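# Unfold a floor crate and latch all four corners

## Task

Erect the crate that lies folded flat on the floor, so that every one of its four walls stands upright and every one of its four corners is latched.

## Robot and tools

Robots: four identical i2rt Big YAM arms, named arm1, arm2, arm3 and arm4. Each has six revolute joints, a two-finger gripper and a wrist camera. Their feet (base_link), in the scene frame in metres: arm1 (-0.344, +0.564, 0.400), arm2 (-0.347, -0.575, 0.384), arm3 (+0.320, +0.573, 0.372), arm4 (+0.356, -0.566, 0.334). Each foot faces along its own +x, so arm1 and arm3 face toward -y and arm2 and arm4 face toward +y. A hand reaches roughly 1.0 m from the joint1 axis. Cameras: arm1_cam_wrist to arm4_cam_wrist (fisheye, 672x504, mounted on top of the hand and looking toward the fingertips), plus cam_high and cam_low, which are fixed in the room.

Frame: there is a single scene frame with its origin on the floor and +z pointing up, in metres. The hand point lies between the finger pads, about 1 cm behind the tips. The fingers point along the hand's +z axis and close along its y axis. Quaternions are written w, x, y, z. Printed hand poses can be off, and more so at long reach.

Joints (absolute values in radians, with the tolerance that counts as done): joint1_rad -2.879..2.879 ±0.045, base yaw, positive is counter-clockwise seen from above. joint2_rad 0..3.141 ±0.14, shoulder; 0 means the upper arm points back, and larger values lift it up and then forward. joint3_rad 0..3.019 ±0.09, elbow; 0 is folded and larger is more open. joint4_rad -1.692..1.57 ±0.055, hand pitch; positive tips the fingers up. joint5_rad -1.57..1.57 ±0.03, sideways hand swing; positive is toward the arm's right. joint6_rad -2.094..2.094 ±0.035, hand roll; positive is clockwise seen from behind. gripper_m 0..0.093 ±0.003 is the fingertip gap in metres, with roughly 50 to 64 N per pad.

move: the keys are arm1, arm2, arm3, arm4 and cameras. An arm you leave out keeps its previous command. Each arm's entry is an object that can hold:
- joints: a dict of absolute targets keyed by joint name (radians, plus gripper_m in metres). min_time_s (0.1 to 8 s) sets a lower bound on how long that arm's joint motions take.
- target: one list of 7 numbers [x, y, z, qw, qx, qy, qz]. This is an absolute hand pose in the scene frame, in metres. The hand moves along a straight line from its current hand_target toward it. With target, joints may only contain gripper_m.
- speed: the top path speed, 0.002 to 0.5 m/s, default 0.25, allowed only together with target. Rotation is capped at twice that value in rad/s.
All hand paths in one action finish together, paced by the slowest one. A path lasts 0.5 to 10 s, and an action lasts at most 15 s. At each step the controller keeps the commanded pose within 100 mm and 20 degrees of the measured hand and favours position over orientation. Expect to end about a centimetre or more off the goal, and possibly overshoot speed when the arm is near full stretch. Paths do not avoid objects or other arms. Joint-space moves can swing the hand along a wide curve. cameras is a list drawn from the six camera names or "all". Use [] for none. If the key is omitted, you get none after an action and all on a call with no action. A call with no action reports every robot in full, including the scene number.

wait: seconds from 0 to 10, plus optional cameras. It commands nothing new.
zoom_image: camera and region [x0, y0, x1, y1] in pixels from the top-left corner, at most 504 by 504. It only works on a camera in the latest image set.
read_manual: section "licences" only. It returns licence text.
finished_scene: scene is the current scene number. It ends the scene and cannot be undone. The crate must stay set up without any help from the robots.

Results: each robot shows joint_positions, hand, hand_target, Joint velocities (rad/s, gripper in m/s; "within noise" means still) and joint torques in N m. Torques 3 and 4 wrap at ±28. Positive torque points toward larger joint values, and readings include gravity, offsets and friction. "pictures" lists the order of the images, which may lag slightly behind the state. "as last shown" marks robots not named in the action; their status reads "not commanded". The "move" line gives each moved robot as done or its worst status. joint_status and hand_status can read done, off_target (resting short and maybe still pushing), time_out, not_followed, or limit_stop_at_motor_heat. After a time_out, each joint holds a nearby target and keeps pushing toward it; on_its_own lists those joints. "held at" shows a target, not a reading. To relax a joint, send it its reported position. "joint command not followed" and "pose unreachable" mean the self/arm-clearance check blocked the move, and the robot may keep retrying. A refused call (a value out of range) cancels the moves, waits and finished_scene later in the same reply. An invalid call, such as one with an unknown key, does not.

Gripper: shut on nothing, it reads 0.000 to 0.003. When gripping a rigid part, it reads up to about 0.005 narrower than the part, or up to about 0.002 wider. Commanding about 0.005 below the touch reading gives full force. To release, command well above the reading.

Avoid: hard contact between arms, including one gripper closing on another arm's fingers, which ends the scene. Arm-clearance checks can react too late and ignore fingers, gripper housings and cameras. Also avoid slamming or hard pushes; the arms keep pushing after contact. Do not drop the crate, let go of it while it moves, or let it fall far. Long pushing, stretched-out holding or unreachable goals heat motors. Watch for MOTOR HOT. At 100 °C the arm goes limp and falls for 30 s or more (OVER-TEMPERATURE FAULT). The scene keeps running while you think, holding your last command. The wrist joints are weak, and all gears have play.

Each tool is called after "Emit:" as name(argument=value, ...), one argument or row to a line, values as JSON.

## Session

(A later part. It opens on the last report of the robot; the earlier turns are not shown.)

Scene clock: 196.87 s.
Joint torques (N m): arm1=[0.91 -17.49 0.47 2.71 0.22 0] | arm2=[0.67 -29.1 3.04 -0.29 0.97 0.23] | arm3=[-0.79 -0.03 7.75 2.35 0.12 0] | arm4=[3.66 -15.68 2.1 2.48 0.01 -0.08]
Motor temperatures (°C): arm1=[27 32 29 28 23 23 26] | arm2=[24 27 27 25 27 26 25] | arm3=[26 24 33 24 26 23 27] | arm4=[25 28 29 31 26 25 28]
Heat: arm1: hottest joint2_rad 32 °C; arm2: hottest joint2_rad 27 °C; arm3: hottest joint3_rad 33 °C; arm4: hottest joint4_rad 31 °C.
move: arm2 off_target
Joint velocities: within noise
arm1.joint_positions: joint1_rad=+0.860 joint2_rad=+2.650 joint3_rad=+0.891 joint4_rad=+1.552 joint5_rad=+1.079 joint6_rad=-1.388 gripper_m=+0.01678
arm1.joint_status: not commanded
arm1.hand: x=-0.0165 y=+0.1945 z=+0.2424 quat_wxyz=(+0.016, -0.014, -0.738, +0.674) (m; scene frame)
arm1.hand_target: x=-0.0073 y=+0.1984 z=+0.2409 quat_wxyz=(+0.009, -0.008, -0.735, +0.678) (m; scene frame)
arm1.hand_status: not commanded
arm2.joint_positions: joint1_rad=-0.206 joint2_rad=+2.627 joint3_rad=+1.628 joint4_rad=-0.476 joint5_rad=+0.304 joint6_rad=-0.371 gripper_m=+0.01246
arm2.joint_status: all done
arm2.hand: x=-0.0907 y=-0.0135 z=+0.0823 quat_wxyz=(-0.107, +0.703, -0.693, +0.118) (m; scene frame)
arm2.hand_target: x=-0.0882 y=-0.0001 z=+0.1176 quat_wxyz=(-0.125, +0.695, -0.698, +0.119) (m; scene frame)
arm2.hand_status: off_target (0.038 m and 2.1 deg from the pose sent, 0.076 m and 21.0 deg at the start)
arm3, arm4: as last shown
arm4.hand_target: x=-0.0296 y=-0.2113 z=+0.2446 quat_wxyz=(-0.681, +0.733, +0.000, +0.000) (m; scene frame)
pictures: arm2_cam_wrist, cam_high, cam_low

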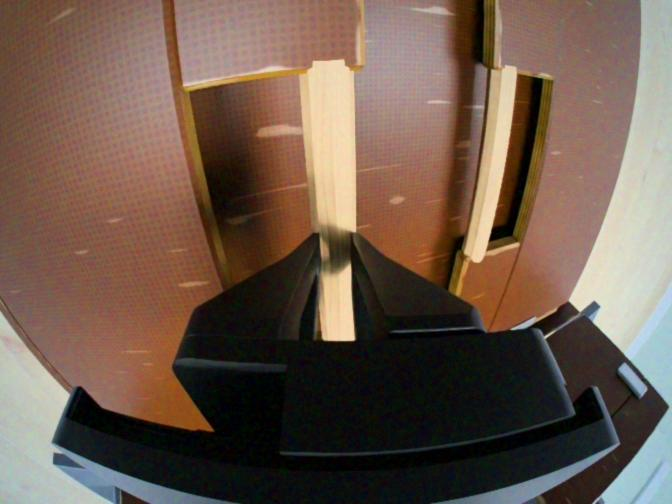

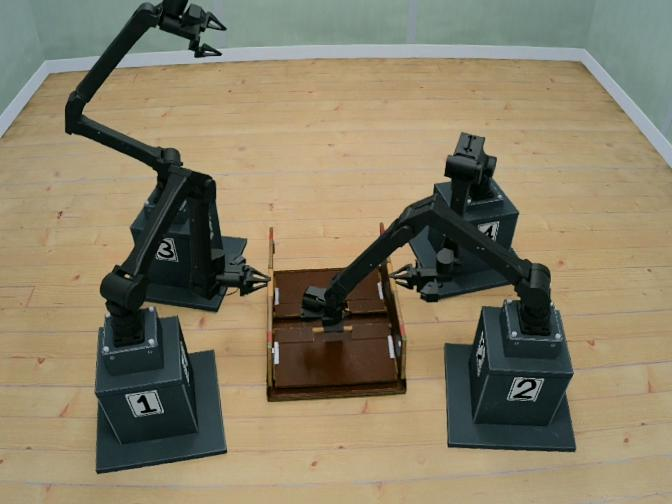

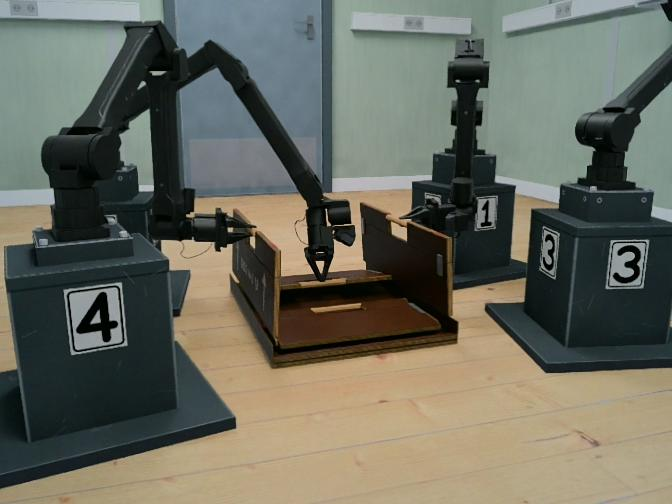

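Emit:
zoom_image(
  camera="cam_low",
  region=[220, 170, 480, 380],
)

Emit:
zoom_image(
  camera="cam_high",
  region=[250, 220, 420, 420],
)

Scaled by 1.938 from the camera's 672x504 image, which has a finer 960x720 frame.

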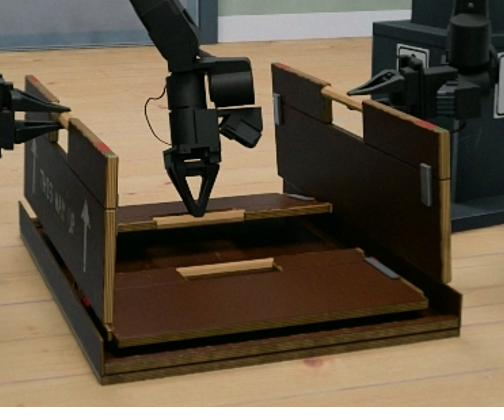

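Scaled by 2.520 from the camera's 672x504 image, which has a finer 960x720 frame.

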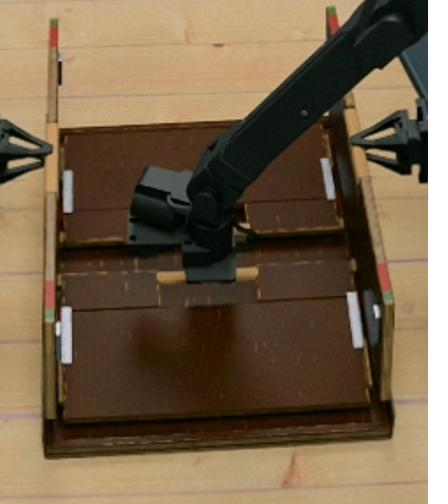

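Emit:
move(
  arm1={"target": [-0.007, 0.212, 0.241, 0.009, -0.008, -0.735, 0.678], "speed": 0.05},
  arm4={"target": [-0.029, -0.224, 0.244, -0.69, 0.724, 0, 0], "speed": 0.05},
  cameras=["cam_high", "cam_low"],
)

Emit:
zoom_image(
  camera="cam_low",
  region=[220, 170, 480, 380],
)

Emit:
zoom_image(
  camera="cam_high",
  region=[250, 220, 420, 420],
)

Scene clock: 206.67 s.
Joint torques (N m): arm1=[2.73 -17.44 -0.73 2.67 0.24 0.19] | arm2=[0.5 -27.81 3.9 -0.18 0.68 0.23] | arm3=[-0.97 -0.26 7.87 2.4 0.13 0.01] | arm4=[4.01 -15.38 1.58 2.3 0 -0.05]
Motor temperatures (°C): arm1=[27 32 29 28 23 23 26] | arm2=[24 30 26 25 28 26 25] | arm3=[26 24 33 24 26 23 27] | arm4=[25 28 28 30 26 25 28]
Heat: arm1: hottest joint2_rad 32 °C; arm2: hottest joint2_rad 30 °C; arm3: hottest joint3_rad 33 °C; arm4: hottest joint4_rad 30 °C.
move: arm1 off_target; arm4 off_target
Joint velocities: within noise
arm1.joint_positions: joint1_rad=+0.875 joint2_rad=+2.651 joint3_rad=+0.891 joint4_rad=+1.552 joint5_rad=+1.110 joint6_rad=-1.388 gripper_m=+0.01678
arm1.joint_status: not commanded
arm1.hand: x=-0.0165 y=+0.1999 z=+0.2426 quat_wxyz=(+0.023, -0.018, -0.737, +0.676) (m; scene frame)
arm1.hand_target: x=-0.0076 y=+0.2117 z=+0.2409 quat_wxyz=(+0.010, -0.009, -0.736, +0.677) (m; scene frame)
arm1.hand_status: off_target (0.015 m and 2.0 deg from the pose sent, 0.020 m and 1.3 deg at the start; a joint's target at an end of its range on 34 of 35 steps)
arm2.joint_positions: joint1_rad=-0.203 joint2_rad=+2.613 joint3_rad=+1.616 joint4_rad=-0.476 joint5_rad=+0.310 joint6_rad=-0.369 gripper_m=+0.01246
arm2.joint_status: not commanded
arm2.hand: x=-0.0918 y=-0.0140 z=+0.0880 quat_wxyz=(-0.109, +0.703, -0.693, +0.120) (m; scene frame)
arm2.hand_target: x=-0.0892 y=-0.0004 z=+0.1170 quat_wxyz=(-0.125, +0.695, -0.698, +0.118) (m; scene frame)
arm2.hand_status: not commanded
arm3: as last shown
arm4.joint_positions: joint1_rad=+0.921 joint2_rad=+2.473 joint3_rad=+0.866 joint4_rad=+1.473 joint5_rad=+1.156 joint6_rad=-1.438 gripper_m=+0.01690
arm4.joint_status: not commanded
arm4.hand: x=-0.0189 y=-0.2121 z=+0.2451 quat_wxyz=(-0.688, +0.726, -0.015, +0.007) (m; scene frame)
arm4.hand_target: x=-0.0287 y=-0.2235 z=+0.2442 quat_wxyz=(-0.690, +0.724, +0.000, +0.001) (m; scene frame)
arm4.hand_status: off_target (0.016 m and 1.9 deg from the pose sent, 0.024 m and 2.5 deg at the start)
pictures: cam_high, cam_low

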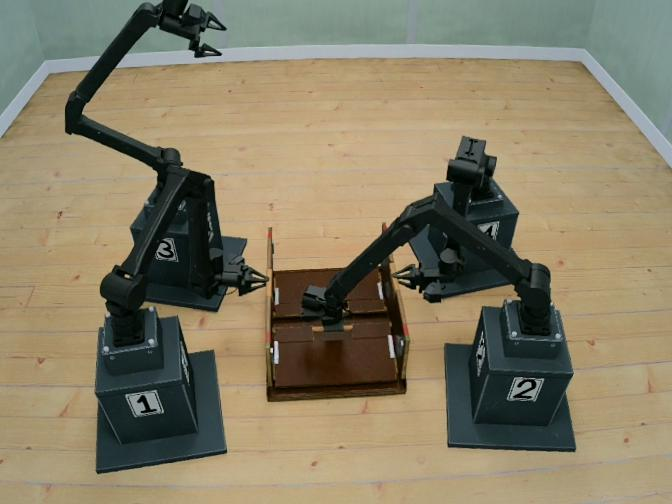

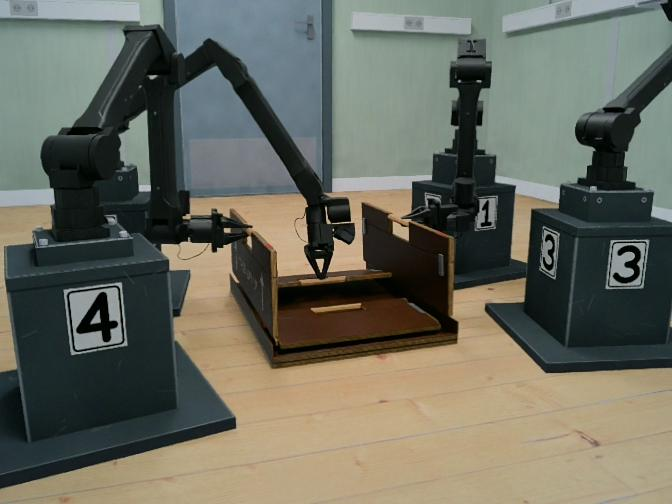

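Scaled by 1.938 from the camera's 672x504 image, which has a finer 960x720 frame.

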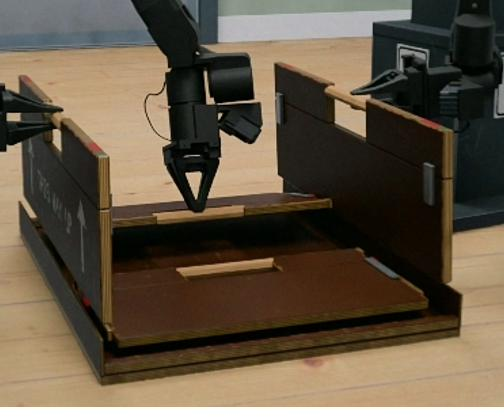

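Scaled by 2.520 from the camera's 672x504 image, which has a finer 960x720 frame.

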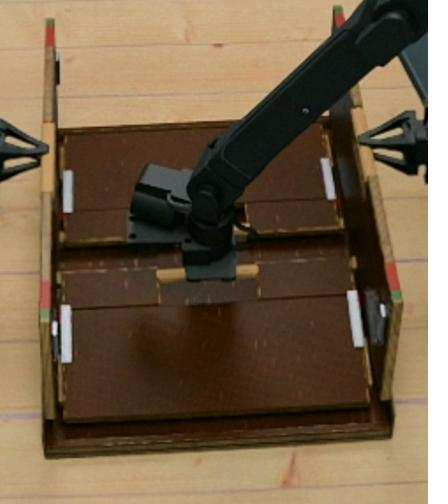

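Emit:
move(
  arm1={"target": [-0.007, 0.222, 0.241, 0.009, -0.008, -0.735, 0.678], "speed": 0.05},
  arm2={"target": [-0.094, -0.003, 0.127, -0.1228, 0.6964, -0.6964, 0.1228], "speed": 0.08},
  cameras=["cam_high", "cam_low"],
)

Emit:
zoom_image(
  camera="cam_low",
  region=[220, 170, 480, 380],
)

Emit:
zoom_image(
  camera="cam_high",
  region=[250, 220, 420, 420],
)

Scene clock: 210.13 s.
Joint torques (N m): arm1=[2.9 -17.44 -1.06 2.77 0.1 0.26] | arm2=[0.56 -27.87 3.77 -0.42 0.5 0.23] | arm3=[-0.26 0.21 7.79 2.41 0.16 -0.01] | arm4=[4.01 -15.5 1.58 2.41 0 -0.06]
Motor temperatures (°C): arm1=[27 31 29 28 23 23 26] | arm2=[24 30 26 25 28 26 25] | arm3=[26 24 33 24 26 23 27] | arm4=[25 28 28 30 26 25 28]
Heat: arm1: hottest joint2_rad 31 °C; arm2: hottest joint2_rad 30 °C; arm3: hottest joint3_rad 33 °C; arm4: hottest joint4_rad 30 °C.
move: arm1 off_target; arm2 off_target
Joint velocities: within noise
arm1.joint_positions: joint1_rad=+0.890 joint2_rad=+2.651 joint3_rad=+0.888 joint4_rad=+1.554 joint5_rad=+1.136 joint6_rad=-1.385 gripper_m=+0.01678
arm1.joint_status: not commanded
arm1.hand: x=-0.0164 y=+0.2058 z=+0.2434 quat_wxyz=(+0.027, -0.022, -0.735, +0.677) (m; scene frame)
arm1.hand_target: x=-0.0060 y=+0.2205 z=+0.2419 quat_wxyz=(+0.009, -0.011, -0.735, +0.678) (m; scene frame)
arm1.hand_status: off_target (0.019 m and 2.6 deg from the pose sent, 0.024 m and 2.0 deg at the start; a joint's target at an end of its range on 28 of 29 steps)
arm2.joint_positions: joint1_rad=-0.195 joint2_rad=+2.593 joint3_rad=+1.602 joint4_rad=-0.482 joint5_rad=+0.323 joint6_rad=-0.364 gripper_m=+0.01246
arm2.joint_status: not commanded
arm2.hand: x=-0.0944 y=-0.0135 z=+0.0971 quat_wxyz=(-0.112, +0.703, -0.691, +0.125) (m; scene frame)
arm2.hand_target: x=-0.0941 y=-0.0021 z=+0.1258 quat_wxyz=(-0.124, +0.697, -0.696, +0.123) (m; scene frame)
arm2.hand_status: off_target (0.032 m and 1.6 deg from the pose sent, 0.041 m and 1.8 deg at the start)
arm3, arm4: as last shown
pictures: cam_high, cam_low

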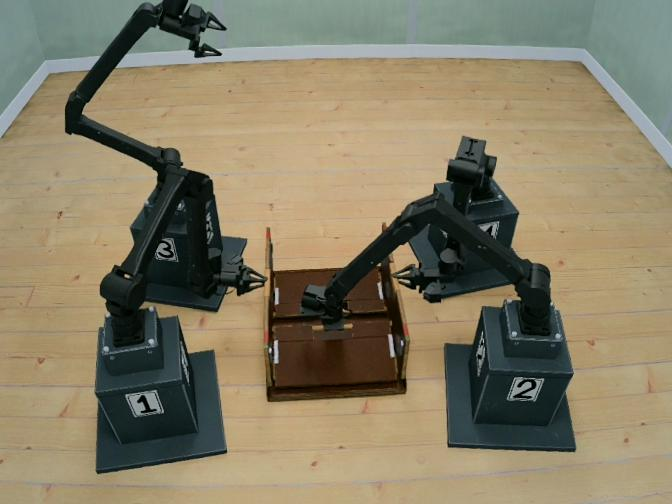

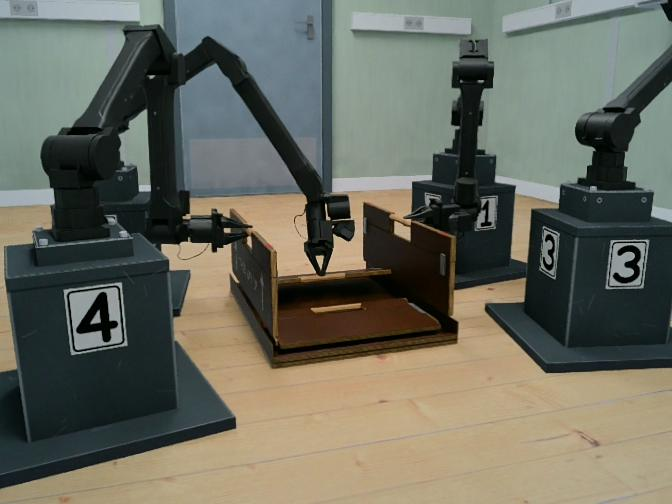

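Scaled by 1.938 from the camera's 672x504 image, which has a finer 960x720 frame.

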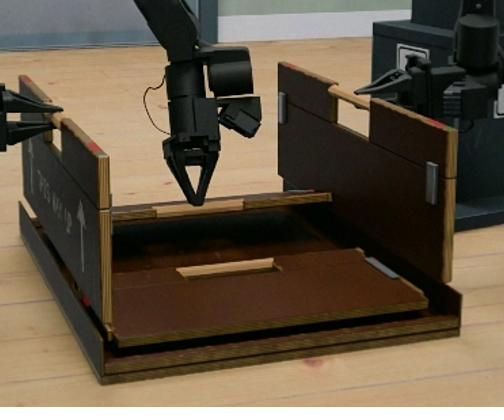

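Scaled by 2.520 from the camera's 672x504 image, which has a finer 960x720 frame.

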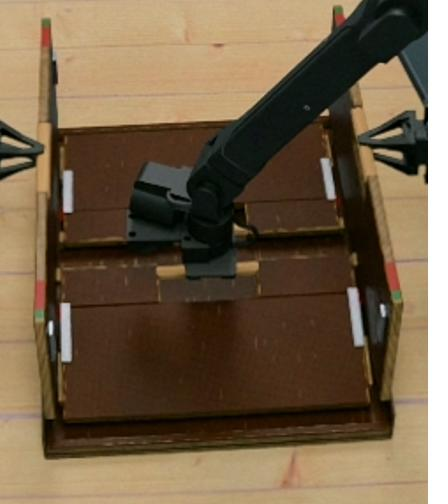

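Emit:
move(
  arm2={"target": [-0.122, -0.003, 0.175, -0.2, 0.678, -0.678, 0.2], "speed": 0.08},
  cameras=["arm2_cam_wrist", "cam_high", "cam_low"],
)

Emit:
zoom_image(
  camera="cam_low",
  region=[220, 170, 480, 380],
)

Emit:
zoom_image(
  camera="cam_high",
  region=[250, 220, 420, 420],
)

Scene clock: 215.43 s.
Joint torques (N m): arm1=[3.19 -17.38 -1.14 2.69 0.13 0.26] | arm2=[0.67 -26.81 3.62 0.17 0.69 0.26] | arm3=[-0.15 -0.03 7.87 2.36 0.1 0.05] | arm4=[4.01 -15.5 1.58 2.43 0 -0.06]
Motor temperatures (°C): arm1=[27 31 29 28 23 23 26] | arm2=[24 30 26 25 28 26 25] | arm3=[26 24 33 24 26 23 27] | arm4=[25 28 28 30 26 25 28]
Heat: arm1: hottest joint2_rad 31 °C; arm2: hottest joint2_rad 30 °C; arm3: hottest joint3_rad 33 °C; arm4: hottest joint4_rad 30 °C.
move: arm2 off_target
Joint velocities: within noise
arm1, arm4: as last shown
arm2.joint_positions: joint1_rad=-0.100 joint2_rad=+2.495 joint3_rad=+1.502 joint4_rad=-0.467 joint5_rad=+0.548 joint6_rad=-0.283 gripper_m=+0.01246
arm2.joint_status: not commanded
arm2.hand: x=-0.1178 y=-0.0144 z=+0.1480 quat_wxyz=(-0.182, +0.685, -0.674, +0.207) (m; scene frame)
arm2.hand_target: x=-0.1193 y=-0.0041 z=+0.1736 quat_wxyz=(-0.199, +0.677, -0.680, +0.201) (m; scene frame)
arm2.hand_status: off_target (0.030 m and 2.3 deg from the pose sent, 0.083 m and 13.6 deg at the start)
arm3.joint_positions: joint1_rad=+0.368 joint2_rad=+0.623 joint3_rad=+1.401 joint4_rad=-1.238 joint5_rad=-0.070 joint6_rad=+0.635 gripper_m=+0.09396
arm3.joint_status: not commanded
arm3.hand: x=+0.3681 y=+0.3300 z=+0.9365 quat_wxyz=(-0.499, -0.717, -0.455, +0.173) (m; scene frame)
arm3.hand_target: x=+0.3677 y=+0.3328 z=+0.9460 quat_wxyz=(-0.508, -0.712, -0.452, +0.176) (m; scene frame)
arm3.hand_status: not commanded
pictures: arm2_cam_wrist, cam_high, cam_low

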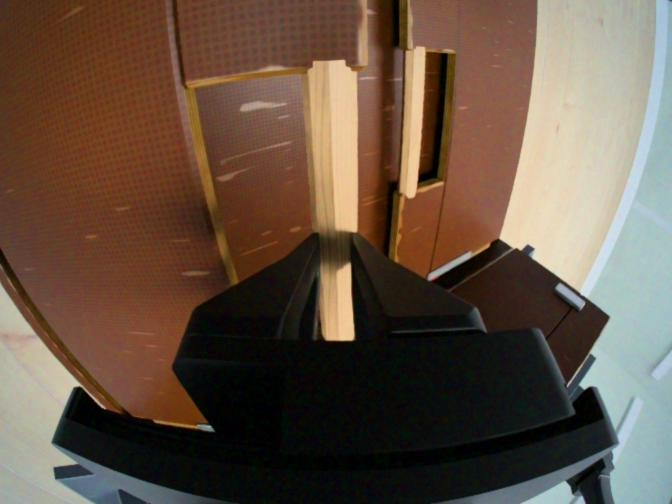

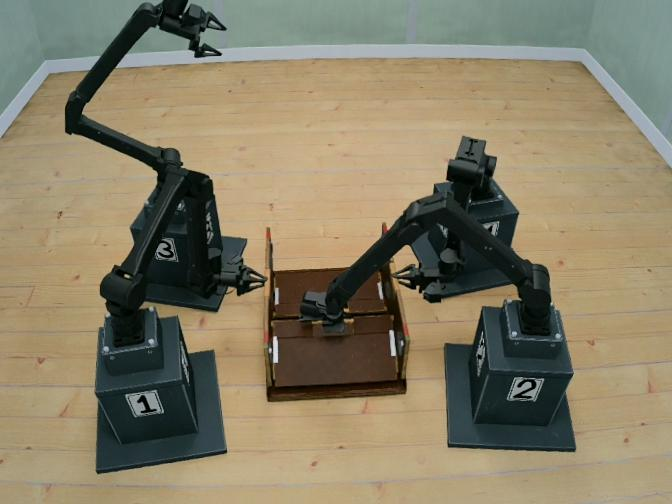

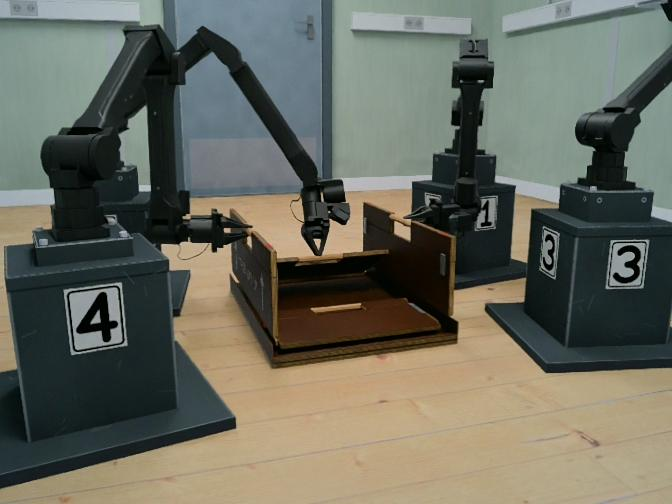

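Scaled by 1.938 from the camera's 672x504 image, which has a finer 960x720 frame.

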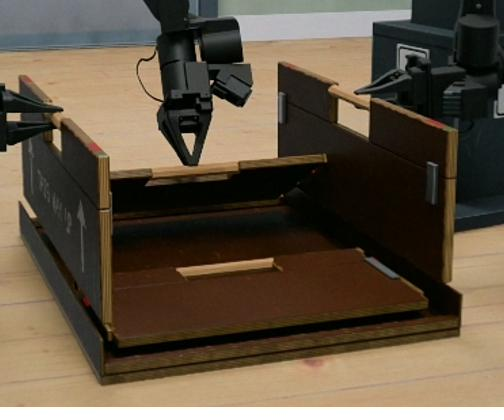

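Scaled by 2.520 from the camera's 672x504 image, which has a finer 960x720 frame.

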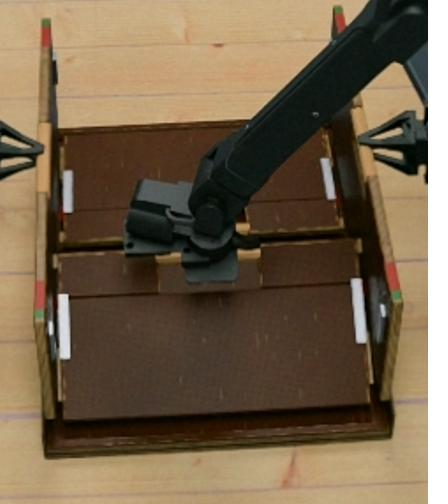

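Emit:
move(
  arm2={"target": [-0.165, -0.005, 0.213, -0.31, 0.6357, -0.6357, 0.31], "speed": 0.08},
)

Emit:
move(
  arm2={"target": [-0.215, -0.007, 0.234, -0.42, 0.569, -0.569, 0.42], "speed": 0.08},
  cameras=["arm2_cam_wrist", "cam_high", "cam_low"],
)

Emit:
zoom_image(
  camera="cam_low",
  region=[220, 170, 480, 380],
)

Emit:
zoom_image(
  camera="cam_high",
  region=[250, 220, 420, 420],
)

Scene clock: 219.97 s.
Joint torques (N m): arm1=[2.73 -17.14 -1.14 2.8 0.09 0.24] | arm2=[1.26 -25.64 3.74 -0.25 1.02 0.18] | arm3=[-0.56 -0.44 7.91 2.37 0.13 0.02] | arm4=[4.01 -15.56 1.58 2.43 0 -0.06]
Motor temperatures (°C): arm1=[27 31 29 28 23 23 26] | arm2=[24 30 26 25 28 26 25] | arm3=[26 24 33 24 26 23 27] | arm4=[25 28 28 30 26 25 28]
Heat: arm1: hottest joint2_rad 31 °C; arm2: hottest joint2_rad 30 °C; arm3: hottest joint3_rad 33 °C; arm4: hottest joint4_rad 30 °C.
move: arm2 off_target
Joint velocities: within noise
arm1.joint_positions: joint1_rad=+0.892 joint2_rad=+2.651 joint3_rad=+0.887 joint4_rad=+1.554 joint5_rad=+1.137 joint6_rad=-1.385 gripper_m=+0.01678
arm1.joint_status: not commanded
arm1.hand: x=-0.0167 y=+0.2066 z=+0.2434 quat_wxyz=(+0.027, -0.021, -0.735, +0.677) (m; scene frame)
arm1.hand_target: x=-0.0067 y=+0.2208 z=+0.2417 quat_wxyz=(+0.010, -0.010, -0.735, +0.677) (m; scene frame)
arm1.hand_status: not commanded
arm2.joint_positions: joint1_rad=+0.037 joint2_rad=+2.469 joint3_rad=+1.455 joint4_rad=-0.478 joint5_rad=+0.893 joint6_rad=-0.144 gripper_m=+0.01204
arm2.joint_status: not commanded
arm2.hand: x=-0.1537 y=-0.0147 z=+0.1911 quat_wxyz=(-0.294, +0.639, -0.635, +0.318) (m; scene frame)
arm2.hand_target: x=-0.1602 y=-0.0067 z=+0.2128 quat_wxyz=(-0.307, +0.634, -0.636, +0.314) (m; scene frame)
arm2.hand_status: off_target (0.026 m and 2.0 deg from the pose sent, 0.081 m and 20.1 deg at the start)
arm3, arm4: as last shown
pictures: none

Scene clock: 223.30 s.
Joint torques (N m): arm1=[3.19 -17.2 -1.09 2.59 0.04 0.24] | arm2=[0.21 -21.42 6.04 -0.36 0.88 0.21] | arm3=[-0.73 0.09 7.84 2.37 0.14 0] | arm4=[4.01 -15.5 1.58 2.43 0 -0.06]
Motor temperatures (°C): arm1=[27 31 29 28 23 23 26] | arm2=[24 30 26 25 28 26 25] | arm3=[26 24 33 24 26 23 27] | arm4=[25 28 28 30 26 25 28]
Heat: arm1: hottest joint2_rad 31 °C; arm2: hottest joint2_rad 30 °C; arm3: hottest joint3_rad 33 °C; arm4: hottest joint4_rad 30 °C.
move: arm2 done
Joint velocities: within noise
arm1.joint_positions: joint1_rad=+0.892 joint2_rad=+2.651 joint3_rad=+0.887 joint4_rad=+1.554 joint5_rad=+1.137 joint6_rad=-1.383 gripper_m=+0.01678
arm1.joint_status: not commanded
arm1.hand: x=-0.0167 y=+0.2066 z=+0.2434 quat_wxyz=(+0.027, -0.022, -0.735, +0.677) (m; scene frame)
arm1.hand_target: x=-0.0068 y=+0.2206 z=+0.2417 quat_wxyz=(+0.009, -0.011, -0.735, +0.677) (m; scene frame)
arm1.hand_status: not commanded
arm2.joint_positions: joint1_rad=+0.201 joint2_rad=+2.524 joint3_rad=+1.529 joint4_rad=-0.786 joint5_rad=+1.262 joint6_rad=+0.199 gripper_m=+0.01200
arm2.joint_status: not commanded
arm2.hand: x=-0.2161 y=-0.0143 z=+0.2343 quat_wxyz=(-0.414, +0.575, -0.564, +0.424) (m; scene frame)
arm2.hand_target: x=-0.2180 y=-0.0056 z=+0.2342 quat_wxyz=(-0.421, +0.571, -0.566, +0.421) (m; scene frame)
arm2.hand_status: done (0.007 m and 1.2 deg from the pose sent, 0.075 m and 21.6 deg at the start)
arm3, arm4: as last shown
arm4.joint_positions: joint1_rad=+0.921 joint2_rad=+2.473 joint3_rad=+0.866 joint4_rad=+1.473 joint5_rad=+1.156 joint6_rad=-1.440 gripper_m=+0.01690
arm4.hand: x=-0.0189 y=-0.2121 z=+0.2451 quat_wxyz=(-0.688, +0.726, -0.014, +0.008) (m; scene frame)
pictures: arm2_cam_wrist, cam_high, cam_low

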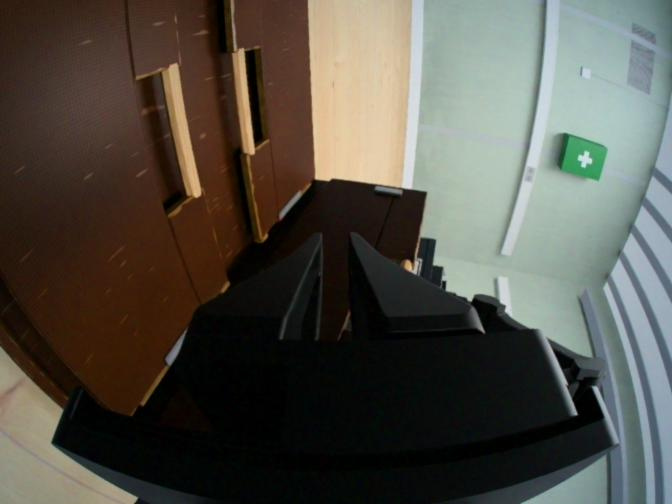

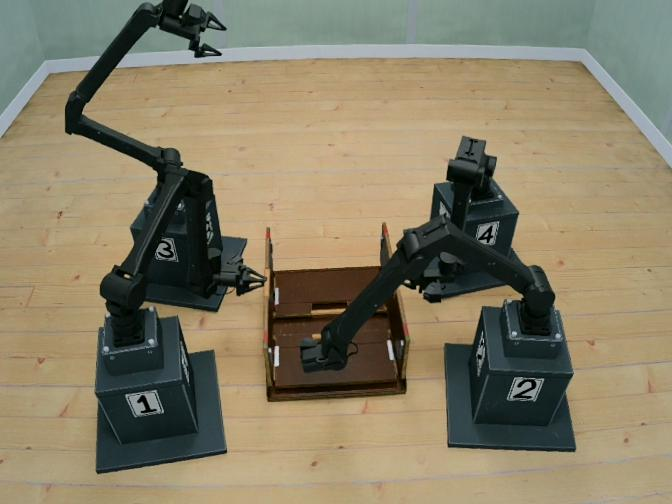

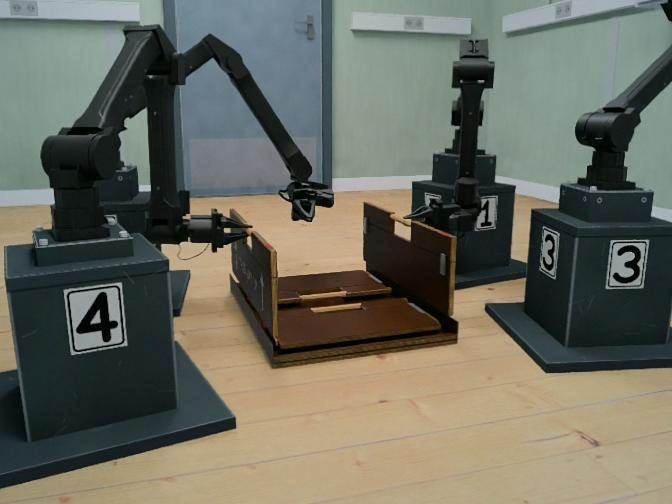

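Scaled by 1.938 from the camera's 672x504 image, which has a finer 960x720 frame.

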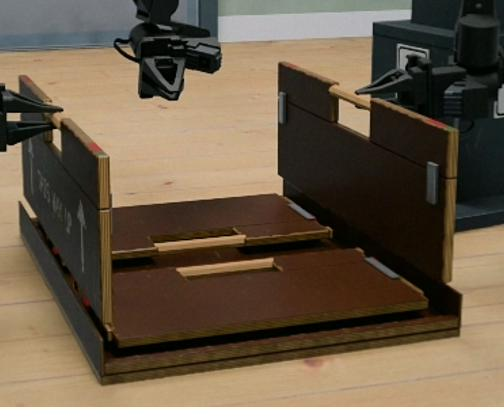

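Scaled by 2.520 from the camera's 672x504 image, which has a finer 960x720 frame.

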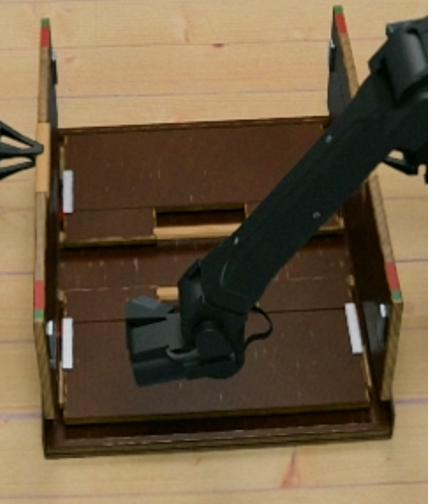

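Emit:
move(
  arm2={"target": [-0.078, 0.0, 0.14, 0, 0.7071, -0.7071, 0], "speed": 0.2, "joints": {"gripper_m": 0.05}},
  cameras=["arm2_cam_wrist"],
)

Emit:
move(
  arm2={"target": [-0.0755, 0.003, 0.06, 0, 0.7071, -0.7071, 0], "speed": 0.12},
  cameras=["arm2_cam_wrist"],
)

Scene clock: 229.90 s.
Joint torques (N m): arm1=[2.96 -17.73 -1.2 2.66 0.06 0.23] | arm2=[0.56 -23.3 7.31 -0.06 -0.16 -0.11] | arm3=[-0.15 -0.5 7.97 2.21 0.11 0.01] | arm4=[4.01 -15.5 1.58 2.43 0 -0.06]
Motor temperatures (°C): arm1=[27 31 29 28 23 23 26] | arm2=[24 30 26 25 28 26 25] | arm3=[26 24 33 24 26 23 27] | arm4=[25 29 28 30 26 25 28]
Heat: arm1: hottest joint2_rad 31 °C; arm2: hottest joint2_rad 30 °C; arm3: hottest joint3_rad 33 °C; arm4: hottest joint4_rad 30 °C.
move: arm2 off_target
Joint velocities: within noise
arm1, arm3, arm4: as last shown
arm2.joint_positions: joint1_rad=-0.302 joint2_rad=+2.539 joint3_rad=+1.685 joint4_rad=-0.728 joint5_rad=-0.001 joint6_rad=-0.420 gripper_m=+0.04987
arm2.joint_status: all done
arm2.hand: x=-0.0827 y=-0.0135 z=+0.1375 quat_wxyz=(+0.005, +0.700, -0.714, +0.002) (m; scene frame)
arm2.hand_target: x=-0.0791 y=-0.0018 z=+0.1401 quat_wxyz=(-0.001, +0.704, -0.710, -0.002) (m; scene frame)
arm2.hand_status: off_target (0.014 m and 1.2 deg from the pose sent, 0.168 m and 72.7 deg at the start)
pictures: arm2_cam_wrist

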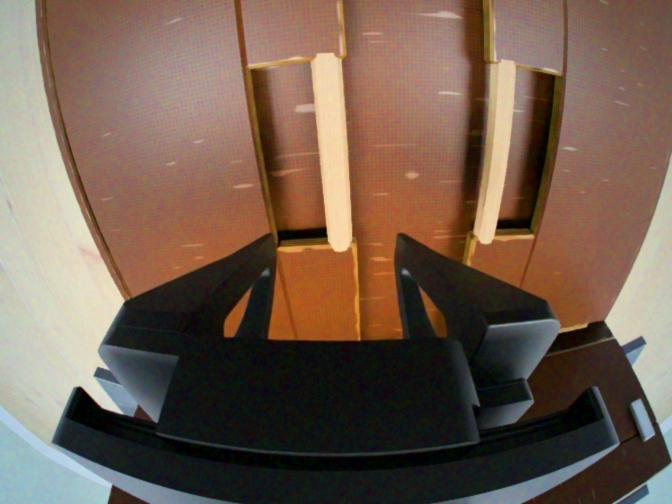

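Scene clock: 231.43 s.
Joint torques (N m): arm1=[2.96 -17.67 -1.17 2.61 0.09 0.23] | arm2=[0.09 -24.29 6.79 0.62 -0.01 -0.13] | arm3=[-0.38 0.03 7.84 2.3 0.13 -0.03] | arm4=[4.01 -15.56 1.58 2.43 0 -0.06]
Motor temperatures (°C): arm1=[27 31 29 28 23 23 26] | arm2=[24 30 26 25 28 26 25] | arm3=[26 24 33 24 26 23 27] | arm4=[25 29 28 30 26 25 28]
Heat: arm1: hottest joint2_rad 31 °C; arm2: hottest joint2_rad 30 °C; arm3: hottest joint3_rad 33 °C; arm4: hottest joint4_rad 30 °C.
move: arm2 off_target
Joint velocities: within noise
arm1, arm3, arm4: as last shown
arm2.joint_positions: joint1_rad=-0.302 joint2_rad=+2.726 joint3_rad=+1.812 joint4_rad=-0.694 joint5_rad=-0.001 joint6_rad=-0.429 gripper_m=+0.04987
arm2.joint_status: not commanded
arm2.hand: x=-0.0829 y=-0.0141 z=+0.0552 quat_wxyz=(+0.017, +0.704, -0.710, +0.006) (m; scene frame)
arm2.hand_target: x=-0.0758 y=+0.0024 z=+0.0602 quat_wxyz=(+0.000, +0.707, -0.707, +0.000) (m; scene frame)
arm2.hand_status: off_target (0.019 m and 2.2 deg from the pose sent, 0.080 m and 1.2 deg at the start)
pictures: arm2_cam_wrist

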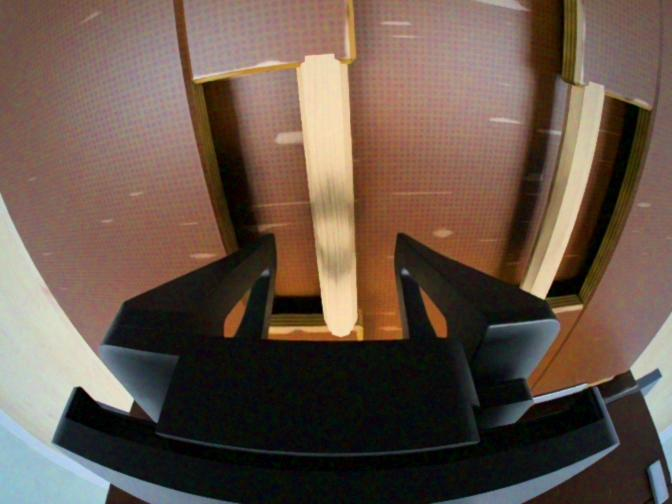

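Emit:
move(
  arm2={"target": [-0.0755, 0.003, 0.042, 0, 0.7071, -0.7071, 0], "speed": 0.06},
  cameras=["arm2_cam_wrist"],
)

Scene clock: 237.80 s.
Joint torques (N m): arm1=[3.14 -17.9 -1.22 2.65 0.07 0.23] | arm2=[0.03 -24.12 6.75 0.65 -0.02 -0.13] | arm3=[-0.44 0.32 7.66 2.37 0.13 -0.01] | arm4=[4.07 -15.56 1.58 2.43 0 -0.06]
Motor temperatures (°C): arm1=[27 30 29 28 23 23 26] | arm2=[24 30 26 25 28 26 25] | arm3=[26 24 33 24 26 23 27] | arm4=[25 29 28 30 26 25 28]
Heat: arm1: hottest joint2_rad 30 °C; arm2: hottest joint2_rad 30 °C; arm3: hottest joint3_rad 33 °C; arm4: hottest joint4_rad 30 °C.
move: arm2 off_target
Joint velocities: within noise
arm1, arm3, arm4: as last shown
arm2.joint_positions: joint1_rad=-0.302 joint2_rad=+2.763 joint3_rad=+1.843 joint4_rad=-0.686 joint5_rad=-0.001 joint6_rad=-0.429 gripper_m=+0.04987
arm2.joint_status: not commanded
arm2.hand: x=-0.0822 y=-0.0127 z=+0.0400 quat_wxyz=(+0.017, +0.704, -0.710, +0.006) (m; scene frame)
arm2.hand_target: x=-0.0757 y=+0.0025 z=+0.0424 quat_wxyz=(+0.000, +0.707, -0.707, +0.000) (m; scene frame)
arm2.hand_status: off_target (0.017 m and 2.1 deg from the pose sent, 0.023 m and 2.2 deg at the start)
pictures: arm2_cam_wrist

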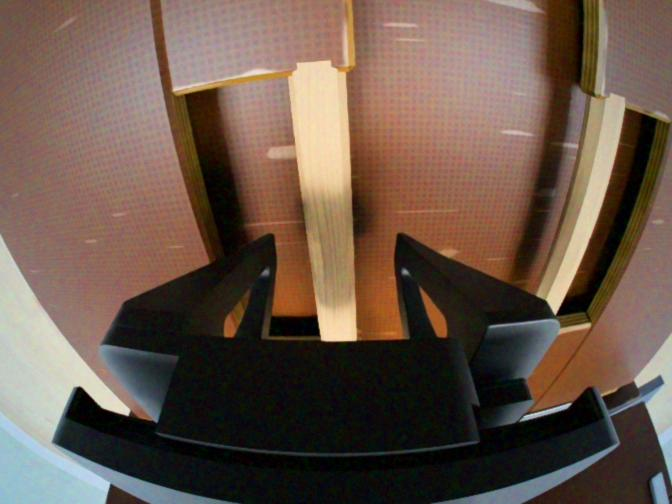

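Emit:
move(
  arm2={"joints": {"gripper_m": 0.004}},
  cameras=[],
)

Emit:
move(
  arm2={"target": [-0.086, -0.004, 0.125, -0.1228, 0.6964, -0.6964, 0.1228], "speed": 0.06},
  cameras=["arm2_cam_wrist", "cam_high", "cam_low"],
)

Scene clock: 239.70 s.
Joint torques (N m): arm1=[2.84 -17.49 -1.09 2.62 0.06 0.23] | arm2=[-0.56 -24.12 6.78 0.68 0.02 -0.06] | arm3=[-0.85 0.44 7.75 2.25 0.12 0] | arm4=[4.01 -15.56 1.58 2.43 0 -0.06]
Motor temperatures (°C): arm1=[27 30 29 28 23 23 26] | arm2=[24 30 26 25 28 26 25] | arm3=[26 24 33 24 26 23 27] | arm4=[25 29 27 30 26 25 28]
Heat: arm1: hottest joint2_rad 30 °C; arm2: hottest joint2_rad 30 °C; arm3: hottest joint3_rad 33 °C; arm4: hottest joint4_rad 30 °C.
move: arm2 off_target
Joint velocities: within noise
arm1, arm3: as last shown
arm2.joint_positions: joint1_rad=-0.301 joint2_rad=+2.763 joint3_rad=+1.843 joint4_rad=-0.686 joint5_rad=-0.007 joint6_rad=-0.444 gripper_m=+0.01620
arm2.joint_status: gripper_m off_target (ended at +0.01623, target +0.00400)
arm2.hand: x=-0.0841 y=-0.0118 z=+0.0400 quat_wxyz=(+0.018, +0.709, -0.705, +0.003) (m; scene frame)
arm2.hand_target: x=-0.0775 y=+0.0032 z=+0.0424 quat_wxyz=(+0.001, +0.711, -0.703, -0.002) (m; scene frame)
arm2.hand_status: not commanded
arm4.joint_positions: joint1_rad=+0.921 joint2_rad=+2.473 joint3_rad=+0.866 joint4_rad=+1.473 joint5_rad=+1.156 joint6_rad=-1.440 gripper_m=+0.01690
arm4.joint_status: not commanded
arm4.hand: x=-0.0189 y=-0.2121 z=+0.2451 quat_wxyz=(-0.688, +0.726, -0.014, +0.008) (m; scene frame)
arm4.hand_target: x=-0.0287 y=-0.2235 z=+0.2442 quat_wxyz=(-0.690, +0.724, +0.000, +0.001) (m; scene frame)
arm4.hand_status: not commanded
pictures: none
No camera images: "cameras" was empty.

Scene clock: 243.20 s.
Joint torques (N m): arm1=[2.96 -18.2 -1.06 2.74 0.05 0.22] | arm2=[-0.03 -27.63 3.74 0.34 0.83 0.15] | arm3=[-0.5 -0.44 7.9 2.4 0.14 0.03] | arm4=[4.01 -15.5 1.58 2.43 0.01 -0.06]
Motor temperatures (°C): arm1=[27 30 29 28 23 23 26] | arm2=[24 30 26 25 28 26 25] | arm3=[26 24 33 24 26 23 27] | arm4=[25 29 27 30 26 25 28]
Heat: arm1: hottest joint2_rad 30 °C; arm2: hottest joint2_rad 30 °C; arm3: hottest joint3_rad 33 °C; arm4: hottest joint4_rad 30 °C.
move: arm2 off_target
Joint velocities: within noise
arm1, arm3, arm4: as last shown
arm2.joint_positions: joint1_rad=-0.198 joint2_rad=+2.596 joint3_rad=+1.611 joint4_rad=-0.495 joint5_rad=+0.312 joint6_rad=-0.372 gripper_m=+0.01620
arm2.joint_status: not commanded
arm2.hand: x=-0.0940 y=-0.0127 z=+0.0966 quat_wxyz=(-0.106, +0.706, -0.690, +0.122) (m; scene frame)
arm2.hand_target: x=-0.0874 y=-0.0008 z=+0.1240 quat_wxyz=(-0.126, +0.698, -0.695, +0.121) (m; scene frame)
arm2.hand_status: off_target (0.031 m and 2.3 deg from the pose sent, 0.085 m and 21.3 deg at the start)
pictures: arm2_cam_wrist, cam_high, cam_low

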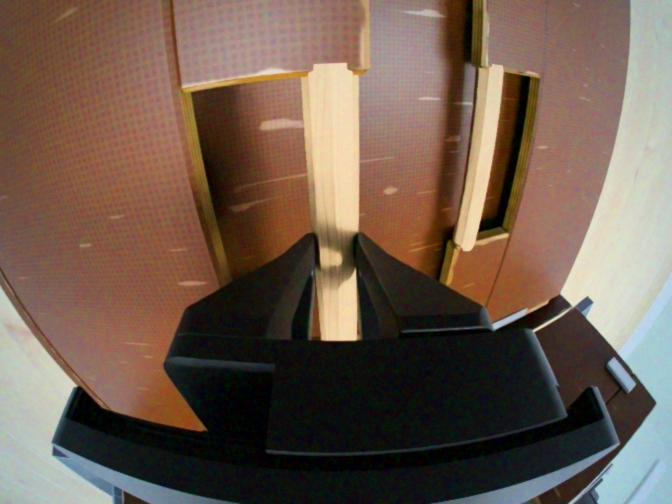

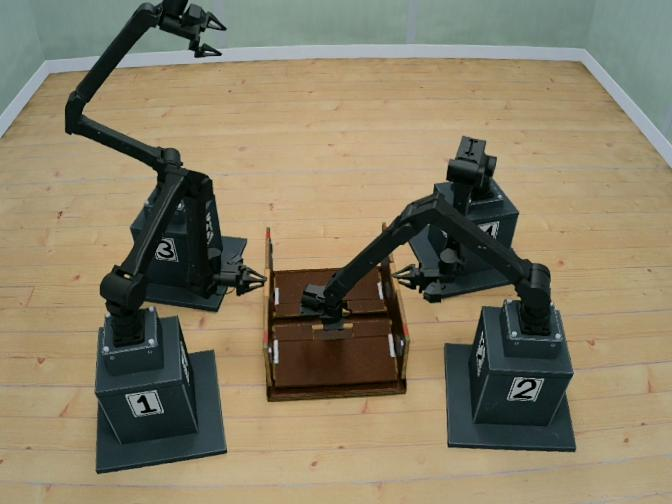

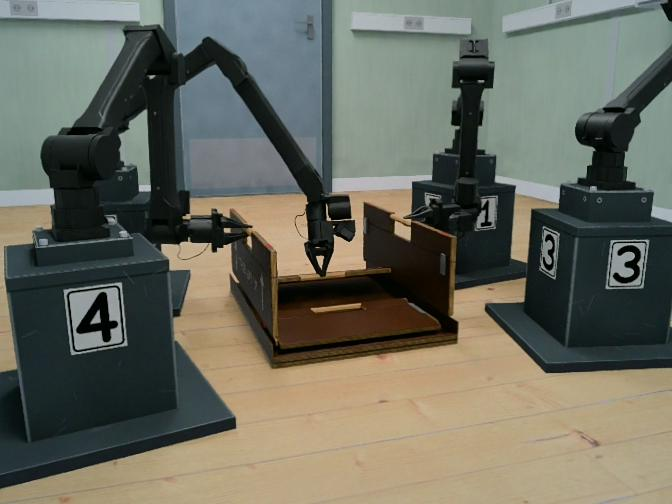

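Emit:
move(
  arm2={"target": [-0.114, -0.004, 0.175, -0.2, 0.678, -0.678, 0.2], "speed": 0.08},
  cameras=["arm2_cam_wrist"],
)

Emit:
move(
  arm2={"target": [-0.142, -0.005, 0.206, -0.268, 0.654, -0.654, 0.268], "speed": 0.08},
  cameras=["arm2_cam_wrist", "cam_high", "cam_low"],
)

Scene clock: 246.70 s.
Joint torques (N m): arm1=[2.84 -17.44 -1.16 2.71 0.06 0.22] | arm2=[0.15 -27.11 3.55 0.2 0.86 0.16] | arm3=[-0.5 0.62 7.94 2.51 0.11 0.01] | arm4=[4.01 -15.5 1.58 2.43 0 -0.06]
Motor temperatures (°C): arm1=[27 30 29 28 23 23 26] | arm2=[24 30 26 25 28 26 25] | arm3=[26 24 33 24 26 23 27] | arm4=[25 29 27 30 26 25 28]
Heat: arm1: hottest joint2_rad 30 °C; arm2: hottest joint2_rad 30 °C; arm3: hottest joint3_rad 33 °C; arm4: hottest joint4_rad 30 °C.
move: arm2 off_target
Joint velocities: within noise
arm1, arm4: as last shown
arm2.joint_positions: joint1_rad=-0.105 joint2_rad=+2.499 joint3_rad=+1.506 joint4_rad=-0.459 joint5_rad=+0.544 joint6_rad=-0.292 gripper_m=+0.01620
arm2.joint_status: not commanded
arm2.hand: x=-0.1155 y=-0.0137 z=+0.1459 quat_wxyz=(-0.182, +0.686, -0.674, +0.205) (m; scene frame)
arm2.hand_target: x=-0.1127 y=-0.0041 z=+0.1735 quat_wxyz=(-0.199, +0.677, -0.679, +0.201) (m; scene frame)
arm2.hand_status: off_target (0.031 m and 2.3 deg from the pose sent, 0.081 m and 14.4 deg at the start)
arm3.joint_positions: joint1_rad=+0.368 joint2_rad=+0.623 joint3_rad=+1.401 joint4_rad=-1.238 joint5_rad=-0.070 joint6_rad=+0.635 gripper_m=+0.09396
arm3.joint_status: not commanded
arm3.hand: x=+0.3681 y=+0.3300 z=+0.9365 quat_wxyz=(-0.499, -0.717, -0.455, +0.173) (m; scene frame)
arm3.hand_target: x=+0.3677 y=+0.3328 z=+0.9460 quat_wxyz=(-0.508, -0.712, -0.452, +0.176) (m; scene frame)
arm3.hand_status: not commanded
pictures: arm2_cam_wrist

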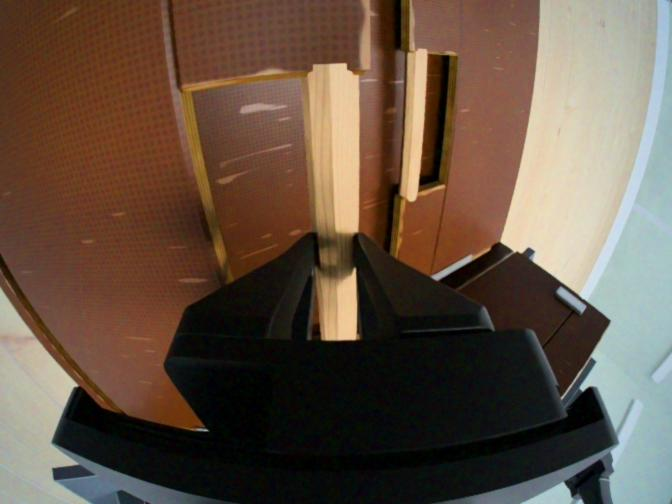

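Scene clock: 248.53 s.
Joint torques (N m): arm1=[2.55 -17.26 -1.11 2.74 0.04 0.24] | arm2=[0.5 -26.4 3.71 -0.01 1.04 0.18] | arm3=[-0.56 0.26 7.94 2.29 0.14 0.01] | arm4=[4.01 -15.5 1.58 2.43 0 -0.06]
Motor temperatures (°C): arm1=[27 30 29 28 23 23 26] | arm2=[24 30 26 25 28 26 25] | arm3=[26 24 33 24 26 23 27] | arm4=[25 29 27 30 26 25 28]
Heat: arm1: hottest joint2_rad 30 °C; arm2: hottest joint2_rad 30 °C; arm3: hottest joint3_rad 33 °C; arm4: hottest joint4_rad 30 °C.
move: arm2 off_target
Joint velocities: within noise
arm1, arm3, arm4: as last shown
arm2.joint_positions: joint1_rad=-0.014 joint2_rad=+2.460 joint3_rad=+1.453 joint4_rad=-0.452 joint5_rad=+0.754 joint6_rad=-0.213 gripper_m=+0.01621
arm2.joint_status: not commanded
arm2.hand: x=-0.1406 y=-0.0139 z=+0.1787 quat_wxyz=(-0.252, +0.662, -0.651, +0.273) (m; scene frame)
arm2.hand_target: x=-0.1416 y=-0.0047 z=+0.2050 quat_wxyz=(-0.268, +0.654, -0.654, +0.269) (m; scene frame)
arm2.hand_status: off_target (0.029 m and 2.1 deg from the pose sent, 0.066 m and 12.9 deg at the start)
pictures: arm2_cam_wrist, cam_high, cam_low

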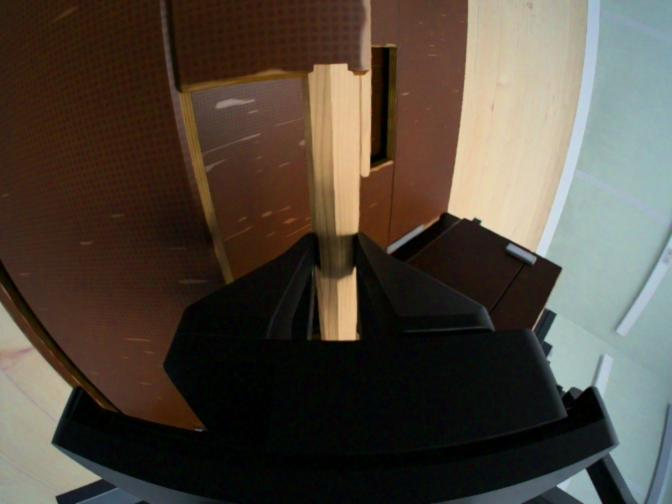

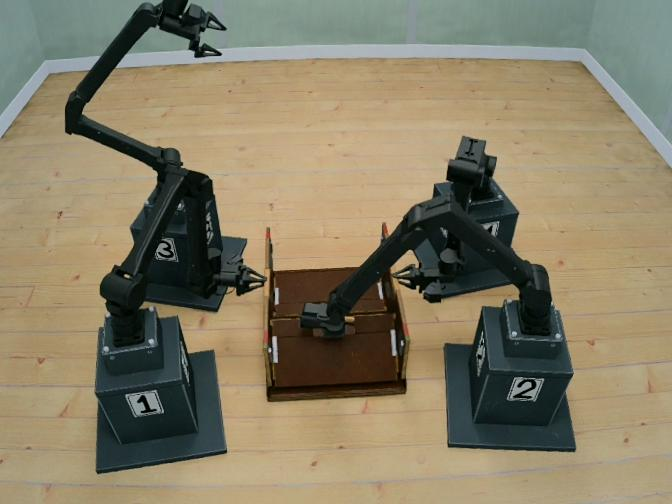

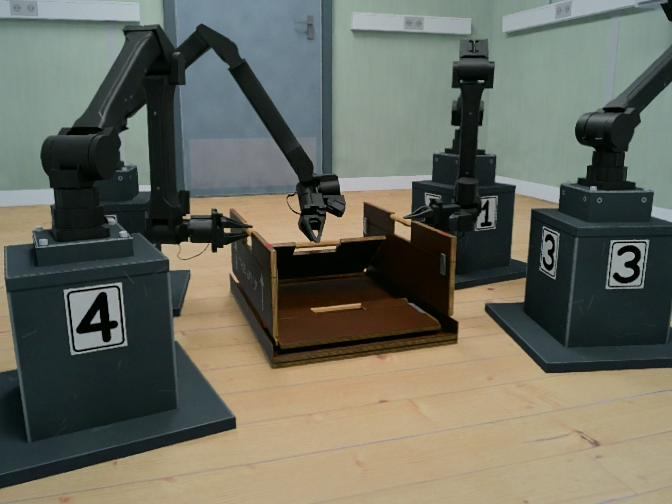

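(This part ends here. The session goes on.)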